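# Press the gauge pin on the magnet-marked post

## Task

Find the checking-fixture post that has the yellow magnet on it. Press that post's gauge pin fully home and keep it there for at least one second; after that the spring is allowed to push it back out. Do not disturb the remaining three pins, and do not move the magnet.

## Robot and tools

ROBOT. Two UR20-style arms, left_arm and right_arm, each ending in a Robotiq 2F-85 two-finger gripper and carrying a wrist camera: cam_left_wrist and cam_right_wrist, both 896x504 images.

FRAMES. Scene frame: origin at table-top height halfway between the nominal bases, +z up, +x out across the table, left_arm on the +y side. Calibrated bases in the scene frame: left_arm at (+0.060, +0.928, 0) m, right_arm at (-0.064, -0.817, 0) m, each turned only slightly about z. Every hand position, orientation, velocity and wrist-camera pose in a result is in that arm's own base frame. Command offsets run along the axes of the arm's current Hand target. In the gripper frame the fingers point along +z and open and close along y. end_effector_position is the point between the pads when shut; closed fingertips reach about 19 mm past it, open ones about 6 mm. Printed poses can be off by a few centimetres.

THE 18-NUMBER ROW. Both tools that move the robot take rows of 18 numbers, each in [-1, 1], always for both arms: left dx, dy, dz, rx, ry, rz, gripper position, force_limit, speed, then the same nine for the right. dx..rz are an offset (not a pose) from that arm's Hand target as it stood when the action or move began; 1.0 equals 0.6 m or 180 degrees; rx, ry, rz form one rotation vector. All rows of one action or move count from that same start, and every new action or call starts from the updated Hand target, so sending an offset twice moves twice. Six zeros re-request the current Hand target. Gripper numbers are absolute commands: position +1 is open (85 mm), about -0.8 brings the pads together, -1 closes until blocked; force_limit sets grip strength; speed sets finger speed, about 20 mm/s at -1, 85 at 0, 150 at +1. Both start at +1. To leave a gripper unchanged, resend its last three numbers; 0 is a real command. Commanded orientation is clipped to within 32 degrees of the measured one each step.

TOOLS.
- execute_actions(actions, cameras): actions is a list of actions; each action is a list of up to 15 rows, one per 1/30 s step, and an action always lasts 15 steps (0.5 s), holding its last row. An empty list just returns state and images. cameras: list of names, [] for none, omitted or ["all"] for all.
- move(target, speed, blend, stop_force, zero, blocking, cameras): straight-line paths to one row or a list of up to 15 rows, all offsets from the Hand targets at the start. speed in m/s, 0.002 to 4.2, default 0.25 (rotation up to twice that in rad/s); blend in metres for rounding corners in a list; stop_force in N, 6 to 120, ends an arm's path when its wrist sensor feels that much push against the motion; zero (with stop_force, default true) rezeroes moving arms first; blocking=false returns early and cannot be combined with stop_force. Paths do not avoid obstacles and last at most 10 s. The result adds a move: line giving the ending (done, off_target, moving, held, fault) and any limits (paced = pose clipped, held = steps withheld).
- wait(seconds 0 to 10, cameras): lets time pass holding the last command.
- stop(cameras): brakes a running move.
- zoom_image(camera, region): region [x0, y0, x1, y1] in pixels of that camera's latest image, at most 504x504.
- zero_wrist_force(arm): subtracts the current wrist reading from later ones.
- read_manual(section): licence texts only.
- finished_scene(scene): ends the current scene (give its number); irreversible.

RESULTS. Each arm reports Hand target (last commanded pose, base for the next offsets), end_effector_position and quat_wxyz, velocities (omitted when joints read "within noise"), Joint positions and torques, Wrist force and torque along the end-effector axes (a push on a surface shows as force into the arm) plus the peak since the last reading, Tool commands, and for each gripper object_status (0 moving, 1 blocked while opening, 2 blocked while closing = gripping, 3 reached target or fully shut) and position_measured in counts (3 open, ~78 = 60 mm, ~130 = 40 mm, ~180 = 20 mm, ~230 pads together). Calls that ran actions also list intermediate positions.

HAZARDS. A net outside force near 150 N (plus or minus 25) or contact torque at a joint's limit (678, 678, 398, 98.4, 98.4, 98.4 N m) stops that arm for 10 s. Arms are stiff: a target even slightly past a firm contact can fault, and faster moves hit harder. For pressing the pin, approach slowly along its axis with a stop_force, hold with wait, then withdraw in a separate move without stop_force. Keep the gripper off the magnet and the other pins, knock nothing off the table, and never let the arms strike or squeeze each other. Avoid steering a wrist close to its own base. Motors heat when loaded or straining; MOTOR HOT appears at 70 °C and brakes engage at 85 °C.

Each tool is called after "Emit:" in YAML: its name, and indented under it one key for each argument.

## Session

Emit:
execute_actions:
  actions: []

Scene clock: 0.00 s.
left_arm: end_effector_position=(+1.6020, +0.5513, +0.3701) position_measured=3 object_status=3 end_effector_quat_wxyz=(-0.049, +0.940, +0.190, +0.279) | right_arm: end_effector_position=(+0.4481, +0.4679, +0.3319) position_measured=3 object_status=3 end_effector_quat_wxyz=(-0.272, +0.502, +0.649, +0.503)
Joint positions: left_arm=[0.193 -0.686 0.985 -2.439 -1.472 -3.319] | right_arm=[4.007 -1.969 -2.772 1.193 2.076 2.519]
Joint velocities: within noise
Joint torques (N m): no reading
Motor temperatures (°C): left_arm=[24 35 26 38 34 34] | right_arm=[28 35 36 37 34 38]
Wrist force (N): no reading
Wrist torque (N m): no reading
Wrist force, peak (N): no reading
Hand target: left_arm +1.6020, +0.5513, +0.3701; -0.049, +0.940, +0.190, +0.279 | right_arm +0.4481, +0.4679, +0.3319; -0.272, +0.502, +0.649, +0.503
Tool commands: left_gripper/position=+1.0 left_gripper/force_limit=+1.0 left_gripper/speed=+1.0 right_gripper/position=+1.0 right_gripper/force_limit=+1.0 right_gripper/speed=+1.0
camera_calibration:
cam_left_wrist: T_world_to_cam=[[0.280319, -0.958405, -0.0536817, 0.116011], [-0.933413, -0.259108, -0.248199, 1.75322], [0.223966, 0.119682, -0.967221, 0.0591923], [0, 0, 0, 1]] pos_world=[1.5907, 0.558373, 0.498626]
cam_right_wrist: T_world_to_cam=[[0.956613, -0.13676, 0.257272, -0.433465], [0.120637, -0.61784, -0.776995, 0.502422], [0.265214, 0.774319, -0.574535, -0.162484], [0, 0, 0, 1]] pos_world=[0.39714, 0.37695, 0.408545]

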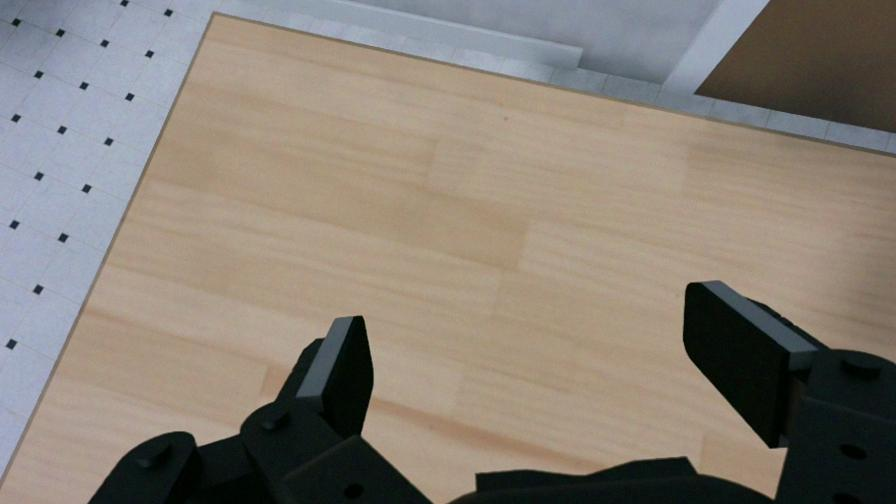

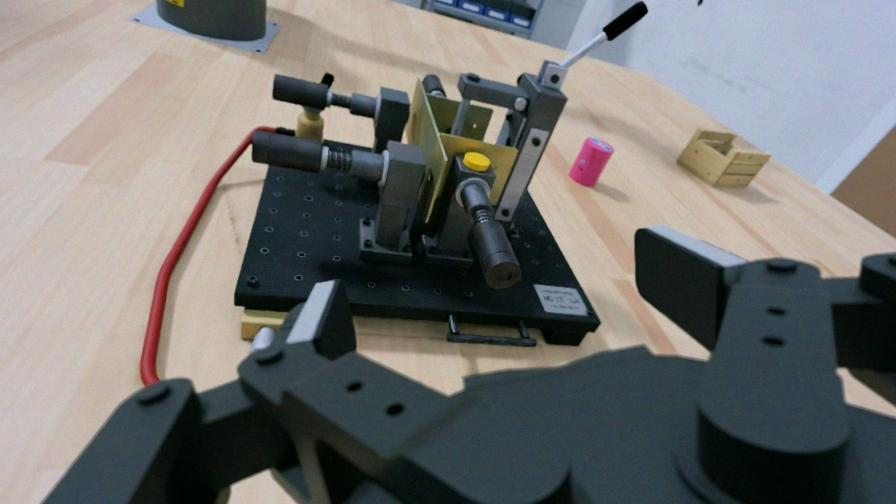

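Emit:
move:
  target: [0,0,0,0,0,0,1,1,1,-0.2327,0.0748,0.2613,0.0379,0.1234,0.1198,-0.8,-1,0]
  speed: 0.2
  cameras: ["cam_right_wrist"]

Emit:
zoom_image:
  camera: "cam_right_wrist"
  region: [360, 100, 640, 380]

Scene clock: 2.77 s.
left_arm: end_effector_position=(+1.6020, +0.5513, +0.3701) position_measured=3 object_status=3 end_effector_quat_wxyz=(-0.049, +0.940, +0.190, +0.279) | right_arm: end_effector_position=(+0.5107, +0.5175, +0.2442) position_measured=229 object_status=3 end_effector_quat_wxyz=(-0.405, +0.502, +0.579, +0.499)
Joint positions: left_arm=[0.193 -0.686 0.985 -2.439 -1.472 -3.319] | right_arm=[3.884 -2.325 -2.574 1.509 2.351 2.789]
Joint velocities: within noise
Joint torques (N m): left_arm=[1.72 -275.1 -105.61 -11.47 1.54 -0.2] | right_arm=[18.29 171.23 -24.6 0.18 -2.97 -7.15]
Motor temperatures (°C): left_arm=[24 35 26 38 34 34] | right_arm=[28 35 36 37 34 38]
Wrist force (N): left_arm=[0.3 0.0 0.1] | right_arm=[-0.9 -0.8 -0.6]
Wrist torque (N m): left_arm=[0.00 -0.04 0.00] | right_arm=[-0.34 0.35 -0.34]
Wrist force, peak (N): left_arm=[0.7 -0.5 -0.3] | right_arm=[-13.7 3.9 8.3]
Hand target: left_arm +1.6020, +0.5513, +0.3701; -0.049, +0.940, +0.190, +0.279 | right_arm +0.5107, +0.5175, +0.2442; -0.405, +0.502, +0.579, +0.499 (not the last commanded pose)
Off the commanded pose: left_arm 0.000 m, 0 deg | right_arm 0.096 m, 15 deg.
move: held (right_arm; a check stopped the path); limits=held
pose unreachable (right arm): on one or more control steps of this call, first in action 0 (counted from 0), this arm could not follow its commanded pose, so it was not sent that pose on those steps. It may still have moved: this result reports where it is.
cause: moving toward the commanded pose would bring two parts of the arm too close to each other (its gripper and another part of the arm, with joints 4 (wrist 1) to 6 (wrist 3) between them).
camera_calibration:
cam_right_wrist: T_world_to_cam=[[0.994782, -0.0993928, 0.0230054, -0.445599], [-0.0239268, -0.446505, -0.894461, 0.471219], [0.0991751, 0.889244, -0.446553, -0.273833], [0, 0, 0, 1]] pos_world=[0.481706, 0.409616, 0.309457]
Images, in order (width x height): cam_right_wrist 896x504.

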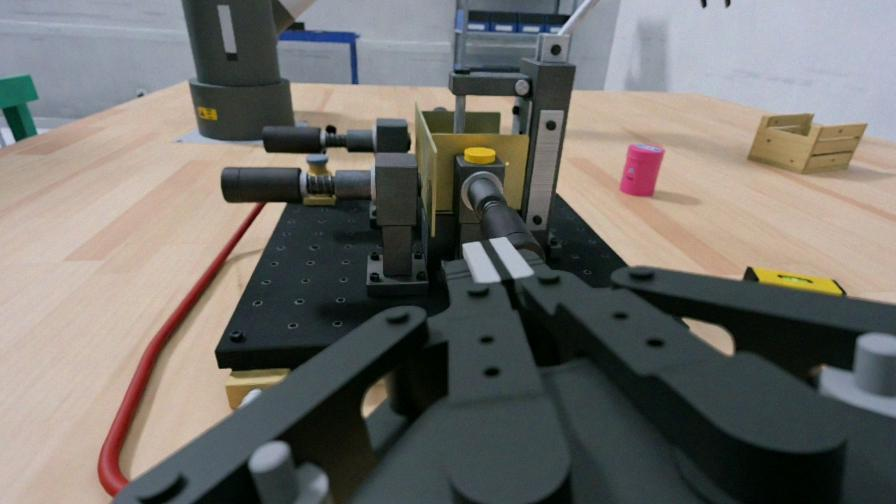

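Scaled by 1.800 from the camera's 896x504 image, which has a finer 1280x720 frame.

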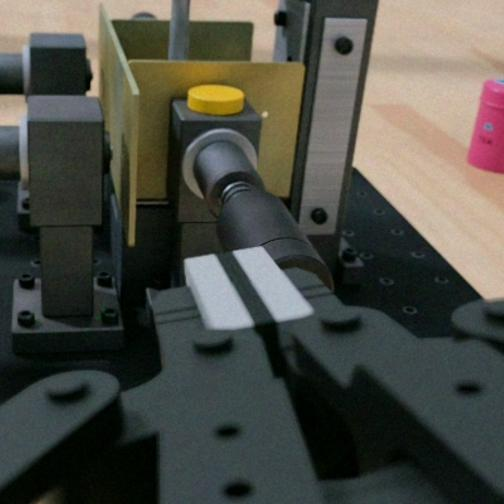

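Emit:
move:
  target: [0,0,0,0,0,0,1,1,1,-0.061,0.0698,0.1508,0.0423,-0.275,0.0393,-0.8,-1,0]
  speed: 0.2
  cameras: ["cam_right_wrist"]

Scene clock: 8.17 s.
left_arm: end_effector_position=(+1.6020, +0.5513, +0.3701) position_measured=3 object_status=3 end_effector_quat_wxyz=(-0.049, +0.940, +0.190, +0.279) | right_arm: end_effector_position=(+0.5610, +0.6000, +0.2001) position_measured=229 object_status=3 end_effector_quat_wxyz=(-0.186, +0.671, +0.695, +0.180)
Joint positions: left_arm=[0.193 -0.686 0.985 -2.439 -1.472 -3.319] | right_arm=[4.079 -1.81 -2.426 -0.05 1.885 2.541]
Joint velocities: within noise
Joint torques (N m): left_arm=[4.51 -284.23 -110 -10.49 2.95 1.77] | right_arm=[22.46 118.68 71.85 5.03 -3.19 5.94]
Motor temperatures (°C): left_arm=[24 35 26 38 34 34] | right_arm=[28 35 36 37 34 38]
Wrist force (N): left_arm=[0.1 -0.2 0.0] | right_arm=[-1.2 1.4 0.9]
Wrist torque (N m): left_arm=[-0.03 0.00 0.00] | right_arm=[0.73 0.45 -0.48]
Wrist force, peak (N): left_arm=[0.7 -0.2 -0.3] | right_arm=[-1.2 1.7 1.8]
Hand target: left_arm +1.6020, +0.5513, +0.3701; -0.049, +0.940, +0.190, +0.279 | right_arm +0.5610, +0.6000, +0.2001; -0.186, +0.671, +0.695, +0.180
Off the commanded pose: left_arm 0.000 m, 0 deg | right_arm 0.000 m, 0 deg.
move: done
camera_calibration:
cam_right_wrist: T_world_to_cam=[[0.989694, -0.141849, -0.0195992, -0.449533], [-0.142603, -0.963867, -0.225, 0.712856], [0.013025, 0.225476, -0.974162, 0.180377], [0, 0, 0, 1]] pos_world=[0.544206, 0.582662, 0.327299]
Images, in order (width x height): cam_right_wrist 896x504.

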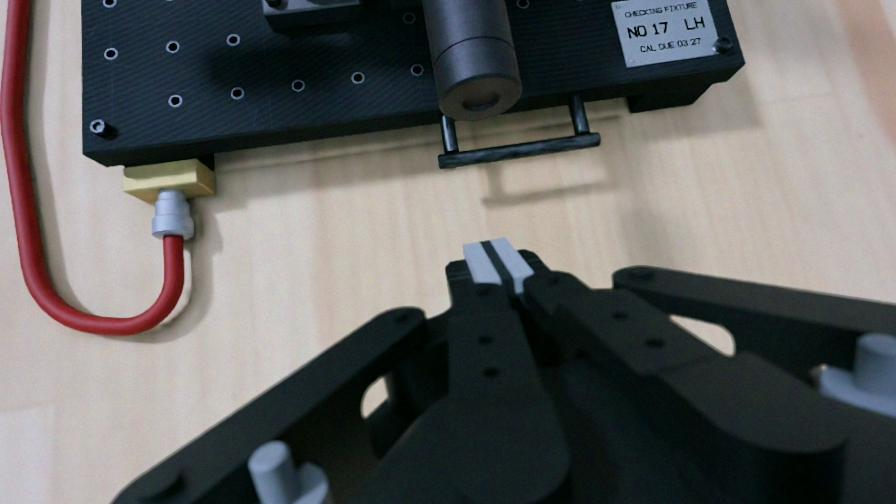

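Emit:
move:
  target: [0,0,0,0,0,0,1,1,1,0.0389,0.0173,0.0648,0,0,0,-0.8,-1,0]
  speed: 0.08
  cameras: ["cam_right_wrist"]

Emit:
zoom_image:
  camera: "cam_right_wrist"
  region: [380, 80, 600, 300]

Scene clock: 11.60 s.
left_arm: end_effector_position=(+1.6020, +0.5513, +0.3701) position_measured=3 object_status=3 end_effector_quat_wxyz=(-0.049, +0.940, +0.190, +0.279) | right_arm: end_effector_position=(+0.5699, +0.6399, +0.1782) position_measured=229 object_status=3 end_effector_quat_wxyz=(-0.186, +0.671, +0.695, +0.180)
Joint positions: left_arm=[0.193 -0.686 0.985 -2.439 -1.472 -3.319] | right_arm=[4.102 -1.872 -2.392 -0.017 1.876 2.562]
Joint velocities: within noise
Joint torques (N m): left_arm=[7.83 -278.46 -113.79 -11.15 4.48 0.75] | right_arm=[16.8 93.38 72.82 15.64 -3.1 5.92]
Motor temperatures (°C): left_arm=[24 35 26 38 34 34] | right_arm=[28 35 36 37 34 38]
Wrist force (N): left_arm=[0.5 -0.5 -0.2] | right_arm=[-0.7 1.0 1.8]
Wrist torque (N m): left_arm=[-0.09 -0.07 0.00] | right_arm=[0.73 0.36 -0.48]
Wrist force, peak (N): left_arm=[0.7 -0.3 -0.3] | right_arm=[-0.1 1.1 2.9]
Hand target: left_arm +1.6020, +0.5513, +0.3701; -0.049, +0.940, +0.190, +0.279 | right_arm +0.5700, +0.6400, +0.1781; -0.186, +0.671, +0.695, +0.180
Off the commanded pose: left_arm 0.000 m, 0 deg | right_arm 0.000 m, 0 deg.
move: done
camera_calibration:
cam_right_wrist: T_world_to_cam=[[0.989694, -0.141854, -0.0195852, -0.453112], [-0.142606, -0.963888, -0.224906, 0.747642], [0.0130258, 0.225381, -0.974184, 0.149997], [0, 0, 0, 1]] pos_world=[0.553106, 0.622561, 0.305399]
Images, in order (width x height): cam_right_wrist 896x504.

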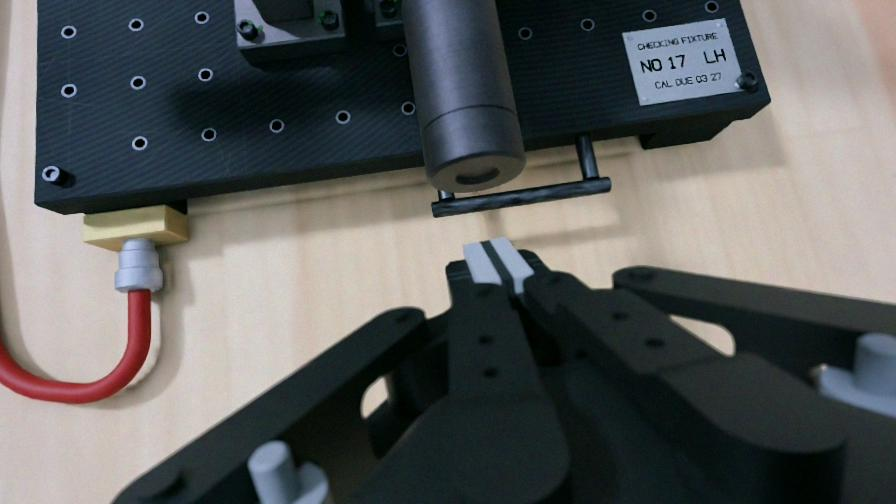

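Scaled by 2.291 from the camera's 896x504 image, which has a finer 1280x720 frame.

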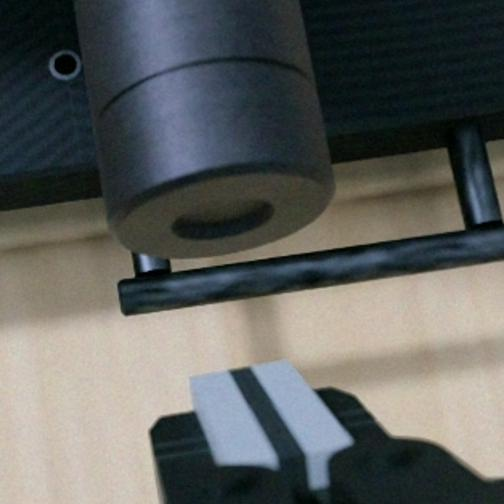

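Emit:
move:
  target: [0,0,0,0,0,0,1,1,1,0.0488,0.0028,0.032,0,0,0,-0.8,-1,0]
  speed: 0.015
  stop_force: 7
  cameras: ["cam_right_wrist"]

Emit:
zoom_image:
  camera: "cam_right_wrist"
  region: [380, 80, 600, 300]

Scene clock: 14.93 s.
left_arm: end_effector_position=(+1.6020, +0.5513, +0.3701) position_measured=3 object_status=3 end_effector_quat_wxyz=(-0.049, +0.940, +0.190, +0.279) | right_arm: end_effector_position=(+0.5703, +0.6638, +0.1768) position_measured=229 object_status=3 end_effector_quat_wxyz=(-0.186, +0.671, +0.695, +0.180)
Joint positions: left_arm=[0.193 -0.686 0.985 -2.439 -1.472 -3.319] | right_arm=[4.12 -1.887 -2.37 -0.018 1.868 2.58]
Joint velocities: within noise
Joint torques (N m): left_arm=[5.94 -288.68 -116.13 -10.82 5.44 1.96] | right_arm=[-18.06 135.68 45.45 14.81 7.24 -6.78]
Motor temperatures (°C): left_arm=[24 35 26 38 34 34] | right_arm=[28 35 36 37 34 38]
Wrist force (N): left_arm=[0.3 -0.1 -0.2] | right_arm=[-2.9 1.9 0.5]
Wrist torque (N m): left_arm=[-0.01 -0.03 0.00] | right_arm=[0.78 0.27 -0.47]
Wrist force, peak (N): left_arm=[0.7 -0.1 0.1] | right_arm=[-6.0 1.2 -3.6]
Hand target: left_arm +1.6020, +0.5513, +0.3701; -0.049, +0.940, +0.190, +0.279 | right_arm +0.5703, +0.6638, +0.1768; -0.186, +0.671, +0.695, +0.180 (not the last commanded pose)
Off the commanded pose: left_arm 0.000 m, 0 deg | right_arm 0.011 m, 0 deg.
move: contact (right_arm)
camera_calibration:
cam_right_wrist: T_world_to_cam=[[0.989694, -0.141839, -0.0196681, -0.450131], [-0.142611, -0.963913, -0.224797, 0.770384], [0.0129267, 0.225286, -0.974207, 0.143267], [0, 0, 0, 1]] pos_world=[0.553506, 0.646461, 0.303899]
Images, in order (width x height): cam_right_wrist 896x504.

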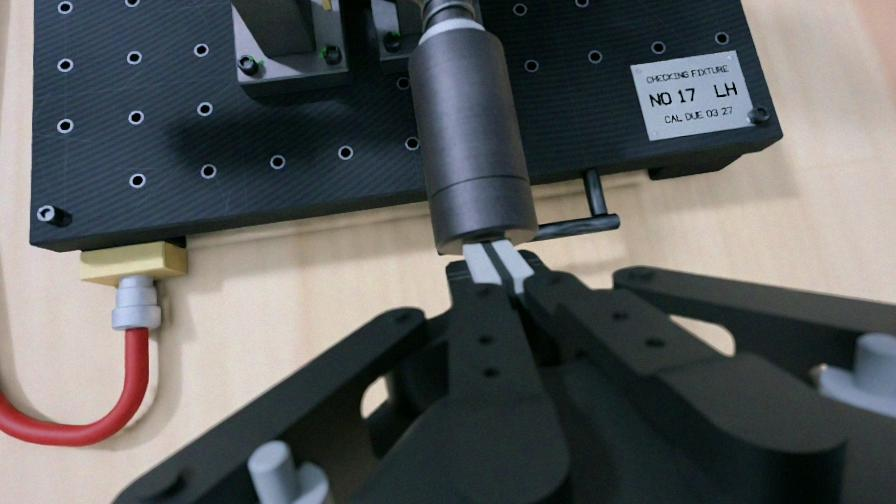

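Scaled by 2.291 from the camera's 896x504 image, which has a finer 1280x720 frame.

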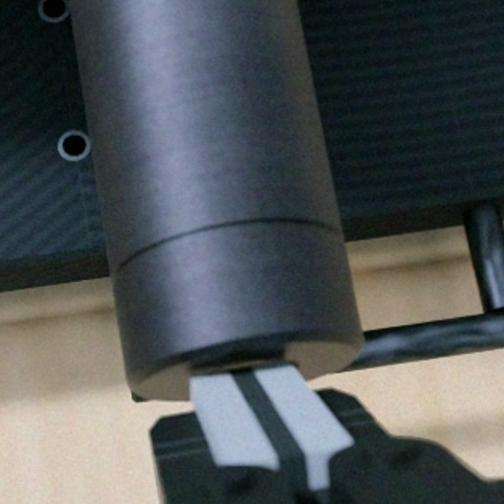

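Emit:
move:
  target: [0,0,0,0,0,0,1,1,1,0.0245,0.0005,0.0142,0,0,0,-0.8,-1,0]
  speed: 0.02
  stop_force: 60
  cameras: ["cam_right_wrist"]

Scene clock: 16.93 s.
left_arm: end_effector_position=(+1.6020, +0.5513, +0.3701) position_measured=3 object_status=3 end_effector_quat_wxyz=(-0.049, +0.940, +0.190, +0.279) | right_arm: end_effector_position=(+0.5700, +0.6808, +0.1767) position_measured=229 object_status=3 end_effector_quat_wxyz=(-0.186, +0.671, +0.695, +0.180)
Joint positions: left_arm=[0.193 -0.686 0.985 -2.439 -1.472 -3.319] | right_arm=[4.133 -1.896 -2.355 -0.02 1.862 2.592]
Joint velocities: within noise
Joint torques (N m): left_arm=[5.91 -287.75 -116.55 -11.12 5.03 2.22] | right_arm=[26.8 91.19 76.99 8.46 -1.42 5.58]
Motor temperatures (°C): left_arm=[24 35 26 38 34 34] | right_arm=[28 35 36 37 34 38]
Wrist force (N): left_arm=[0.2 -0.3 -0.3] | right_arm=[-9.1 1.0 -7.7]
Wrist torque (N m): left_arm=[-0.05 -0.02 0.00] | right_arm=[0.80 0.28 -0.47]
Wrist force, peak (N): left_arm=[0.7 0.1 -0.2] | right_arm=[-9.6 1.3 -7.5]
Hand target: left_arm +1.6020, +0.5513, +0.3701; -0.049, +0.940, +0.190, +0.279 | right_arm +0.5700, +0.6808, +0.1767; -0.186, +0.671, +0.695, +0.180
Off the commanded pose: left_arm 0.000 m, 0 deg | right_arm 0.000 m, 0 deg.
move: done
camera_calibration:
cam_right_wrist: T_world_to_cam=[[0.989694, -0.141854, -0.0195852, -0.447438], [-0.142606, -0.963888, -0.224906, 0.786742], [0.0130258, 0.225381, -0.974184, 0.139316], [0, 0, 0, 1]] pos_world=[0.553206, 0.663461, 0.303899]
Images, in order (width x height): cam_right_wrist 896x504.

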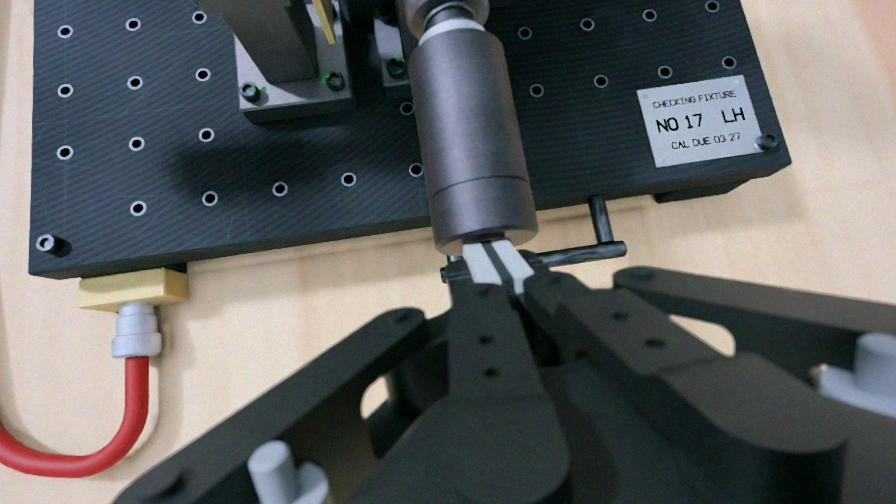

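Emit:
move:
  target: [0,0,0,0,0,0,1,1,1,0.0115,0.0002,0.0067,0,0,0,-0.8,-1,0]
  speed: 0.004
  stop_force: 30
  cameras: ["cam_right_wrist"]

Emit:
wait:
  seconds: 1.2
  cameras: []

Scene clock: 18.67 s.
left_arm: end_effector_position=(+1.6020, +0.5513, +0.3701) position_measured=3 object_status=3 end_effector_quat_wxyz=(-0.049, +0.940, +0.190, +0.279) | right_arm: end_effector_position=(+0.5699, +0.6843, +0.1766) position_measured=229 object_status=3 end_effector_quat_wxyz=(-0.186, +0.671, +0.695, +0.180)
Joint positions: left_arm=[0.193 -0.686 0.985 -2.439 -1.472 -3.319] | right_arm=[4.136 -1.898 -2.351 -0.021 1.861 2.595]
Joint velocities: within noise
Joint torques (N m): left_arm=[7.58 -287.26 -118.9 -11 5.32 2.64] | right_arm=[18.4 123.86 73.81 14.78 9.05 -2.29]
Motor temperatures (°C): left_arm=[24 35 26 38 34 34] | right_arm=[28 35 36 37 34 38]
Wrist force (N): left_arm=[0.4 -0.2 0.1] | right_arm=[-37.6 0.2 -37.7]
Wrist torque (N m): left_arm=[-0.02 -0.05 0.00] | right_arm=[0.76 0.20 -0.43]
Wrist force, peak (N): left_arm=[0.5 -0.2 -0.4] | right_arm=[-38.6 0.1 -37.7]
Hand target: left_arm +1.6020, +0.5513, +0.3701; -0.049, +0.940, +0.190, +0.279 | right_arm +0.5699, +0.6843, +0.1767; -0.186, +0.671, +0.695, +0.180 (not the last commanded pose)
Off the commanded pose: left_arm 0.000 m, 0 deg | right_arm 0.004 m, 0 deg.
move: contact (right_arm)
camera_calibration:
cam_right_wrist: T_world_to_cam=[[0.989679, -0.141945, -0.0196614, -0.446738], [-0.142716, -0.963946, -0.224589, 0.790177], [0.0129267, 0.225077, -0.974255, 0.138689], [0, 0, 0, 1]] pos_world=[0.553106, 0.667061, 0.3038]
Images, in order (width x height): cam_right_wrist 896x504.

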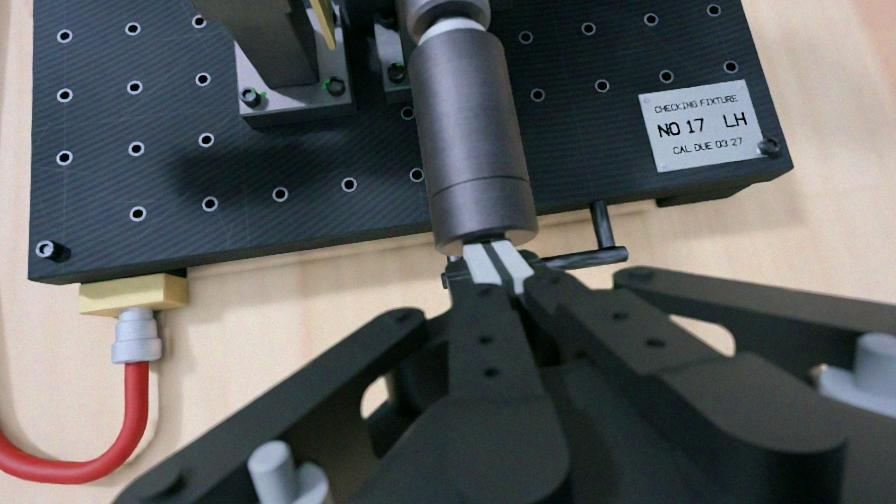

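Scene clock: 19.87 s.
left_arm: end_effector_position=(+1.6020, +0.5513, +0.3701) position_measured=3 object_status=3 end_effector_quat_wxyz=(-0.049, +0.940, +0.190, +0.279) | right_arm: end_effector_position=(+0.5699, +0.6843, +0.1767) position_measured=229 object_status=3 end_effector_quat_wxyz=(-0.186, +0.671, +0.695, +0.180)
Joint positions: left_arm=[0.193 -0.686 0.985 -2.439 -1.472 -3.319] | right_arm=[4.136 -1.898 -2.352 -0.021 1.861 2.595]
Joint velocities: within noise
Joint torques (N m): left_arm=[9.25 -287.45 -119.48 -10.24 5.41 2.47] | right_arm=[5.56 126.32 68.23 19.54 11.93 -7.52]
Motor temperatures (°C): left_arm=[24 35 26 38 34 34] | right_arm=[28 35 36 37 34 38]
Wrist force (N): left_arm=[0.6 0.0 -0.2] | right_arm=[-31.5 1.7 -29.2]
Wrist torque (N m): left_arm=[0.02 -0.08 0.00] | right_arm=[0.78 0.21 -0.42]
Wrist force, peak (N): left_arm=[0.6 -0.3 0.1] | right_arm=[-37.2 0.5 -37.8]
Hand target: left_arm +1.6020, +0.5513, +0.3701; -0.049, +0.940, +0.190, +0.279 | right_arm +0.5699, +0.6843, +0.1767; -0.186, +0.671, +0.695, +0.180 (not the last commanded pose)
Tool commands: left_gripper/position=+1.0 left_gripper/force_limit=+1.0 left_gripper/speed=+1.0 right_gripper/position=-0.8 right_gripper/force_limit=-1.0 right_gripper/speed=+0.0
Off the commanded pose: left_arm 0.000 m, 0 deg | right_arm 0.004 m, 0 deg.
wait: 1.20 s; at rest by 0.17 s
No camera images: "cameras" was empty.

Emit:
move:
  target: [0,0,0,0,0,0,1,1,1,-0.0577,-0.0023,-0.0333,0,0,0,-0.8,-1,0]
  speed: 0.05
  cameras: ["cam_right_wrist"]

Scene clock: 21.20 s.
left_arm: end_effector_position=(+1.6020, +0.5513, +0.3701) position_measured=3 object_status=3 end_effector_quat_wxyz=(-0.049, +0.940, +0.190, +0.279) | right_arm: end_effector_position=(+0.5699, +0.6444, +0.1767) position_measured=229 object_status=3 end_effector_quat_wxyz=(-0.186, +0.671, +0.695, +0.180)
Joint positions: left_arm=[0.193 -0.686 0.985 -2.439 -1.472 -3.319] | right_arm=[4.105 -1.876 -2.388 -0.015 1.874 2.566]
Joint velocities: within noise
Joint torques (N m): left_arm=[12.55 -286.43 -116.54 -10.32 5.22 1.68] | right_arm=[-11.42 126.42 40.71 17.05 6.61 -7.24]
Motor temperatures (°C): left_arm=[24 35 26 38 34 34] | right_arm=[28 35 36 37 34 38]
Wrist force (N): left_arm=[0.4 -0.2 -0.1] | right_arm=[0.3 0.7 2.7]
Wrist torque (N m): left_arm=[-0.02 -0.05 0.00] | right_arm=[0.69 0.18 -0.48]
Wrist force, peak (N): left_arm=[0.5 -0.1 -0.5] | right_arm=[-31.7 1.8 -29.0]
Hand target: left_arm +1.6020, +0.5513, +0.3701; -0.049, +0.940, +0.190, +0.279 | right_arm +0.5699, +0.6443, +0.1767; -0.186, +0.671, +0.695, +0.180
Off the commanded pose: left_arm 0.000 m, 0 deg | right_arm 0.000 m, 0 deg.
move: done
camera_calibration:
cam_right_wrist: T_world_to_cam=[[0.989693, -0.141864, -0.0195573, -0.452492], [-0.142612, -0.963932, -0.224717, 0.751689], [0.0130274, 0.22519, -0.974228, 0.147534], [0, 0, 0, 1]] pos_world=[0.553106, 0.627161, 0.303799]
Images, in order (width x height): cam_right_wrist 896x504.

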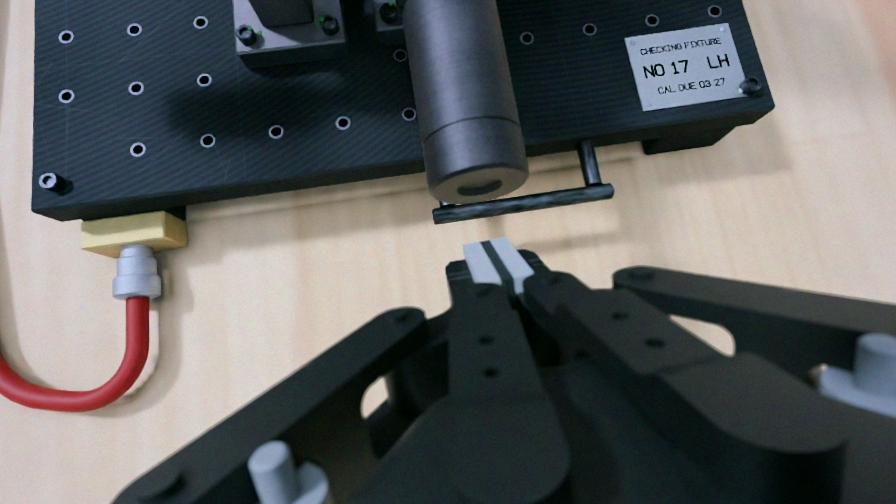

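Emit:
finished_scene:
  scene: 2

The scene is finished: the task was done.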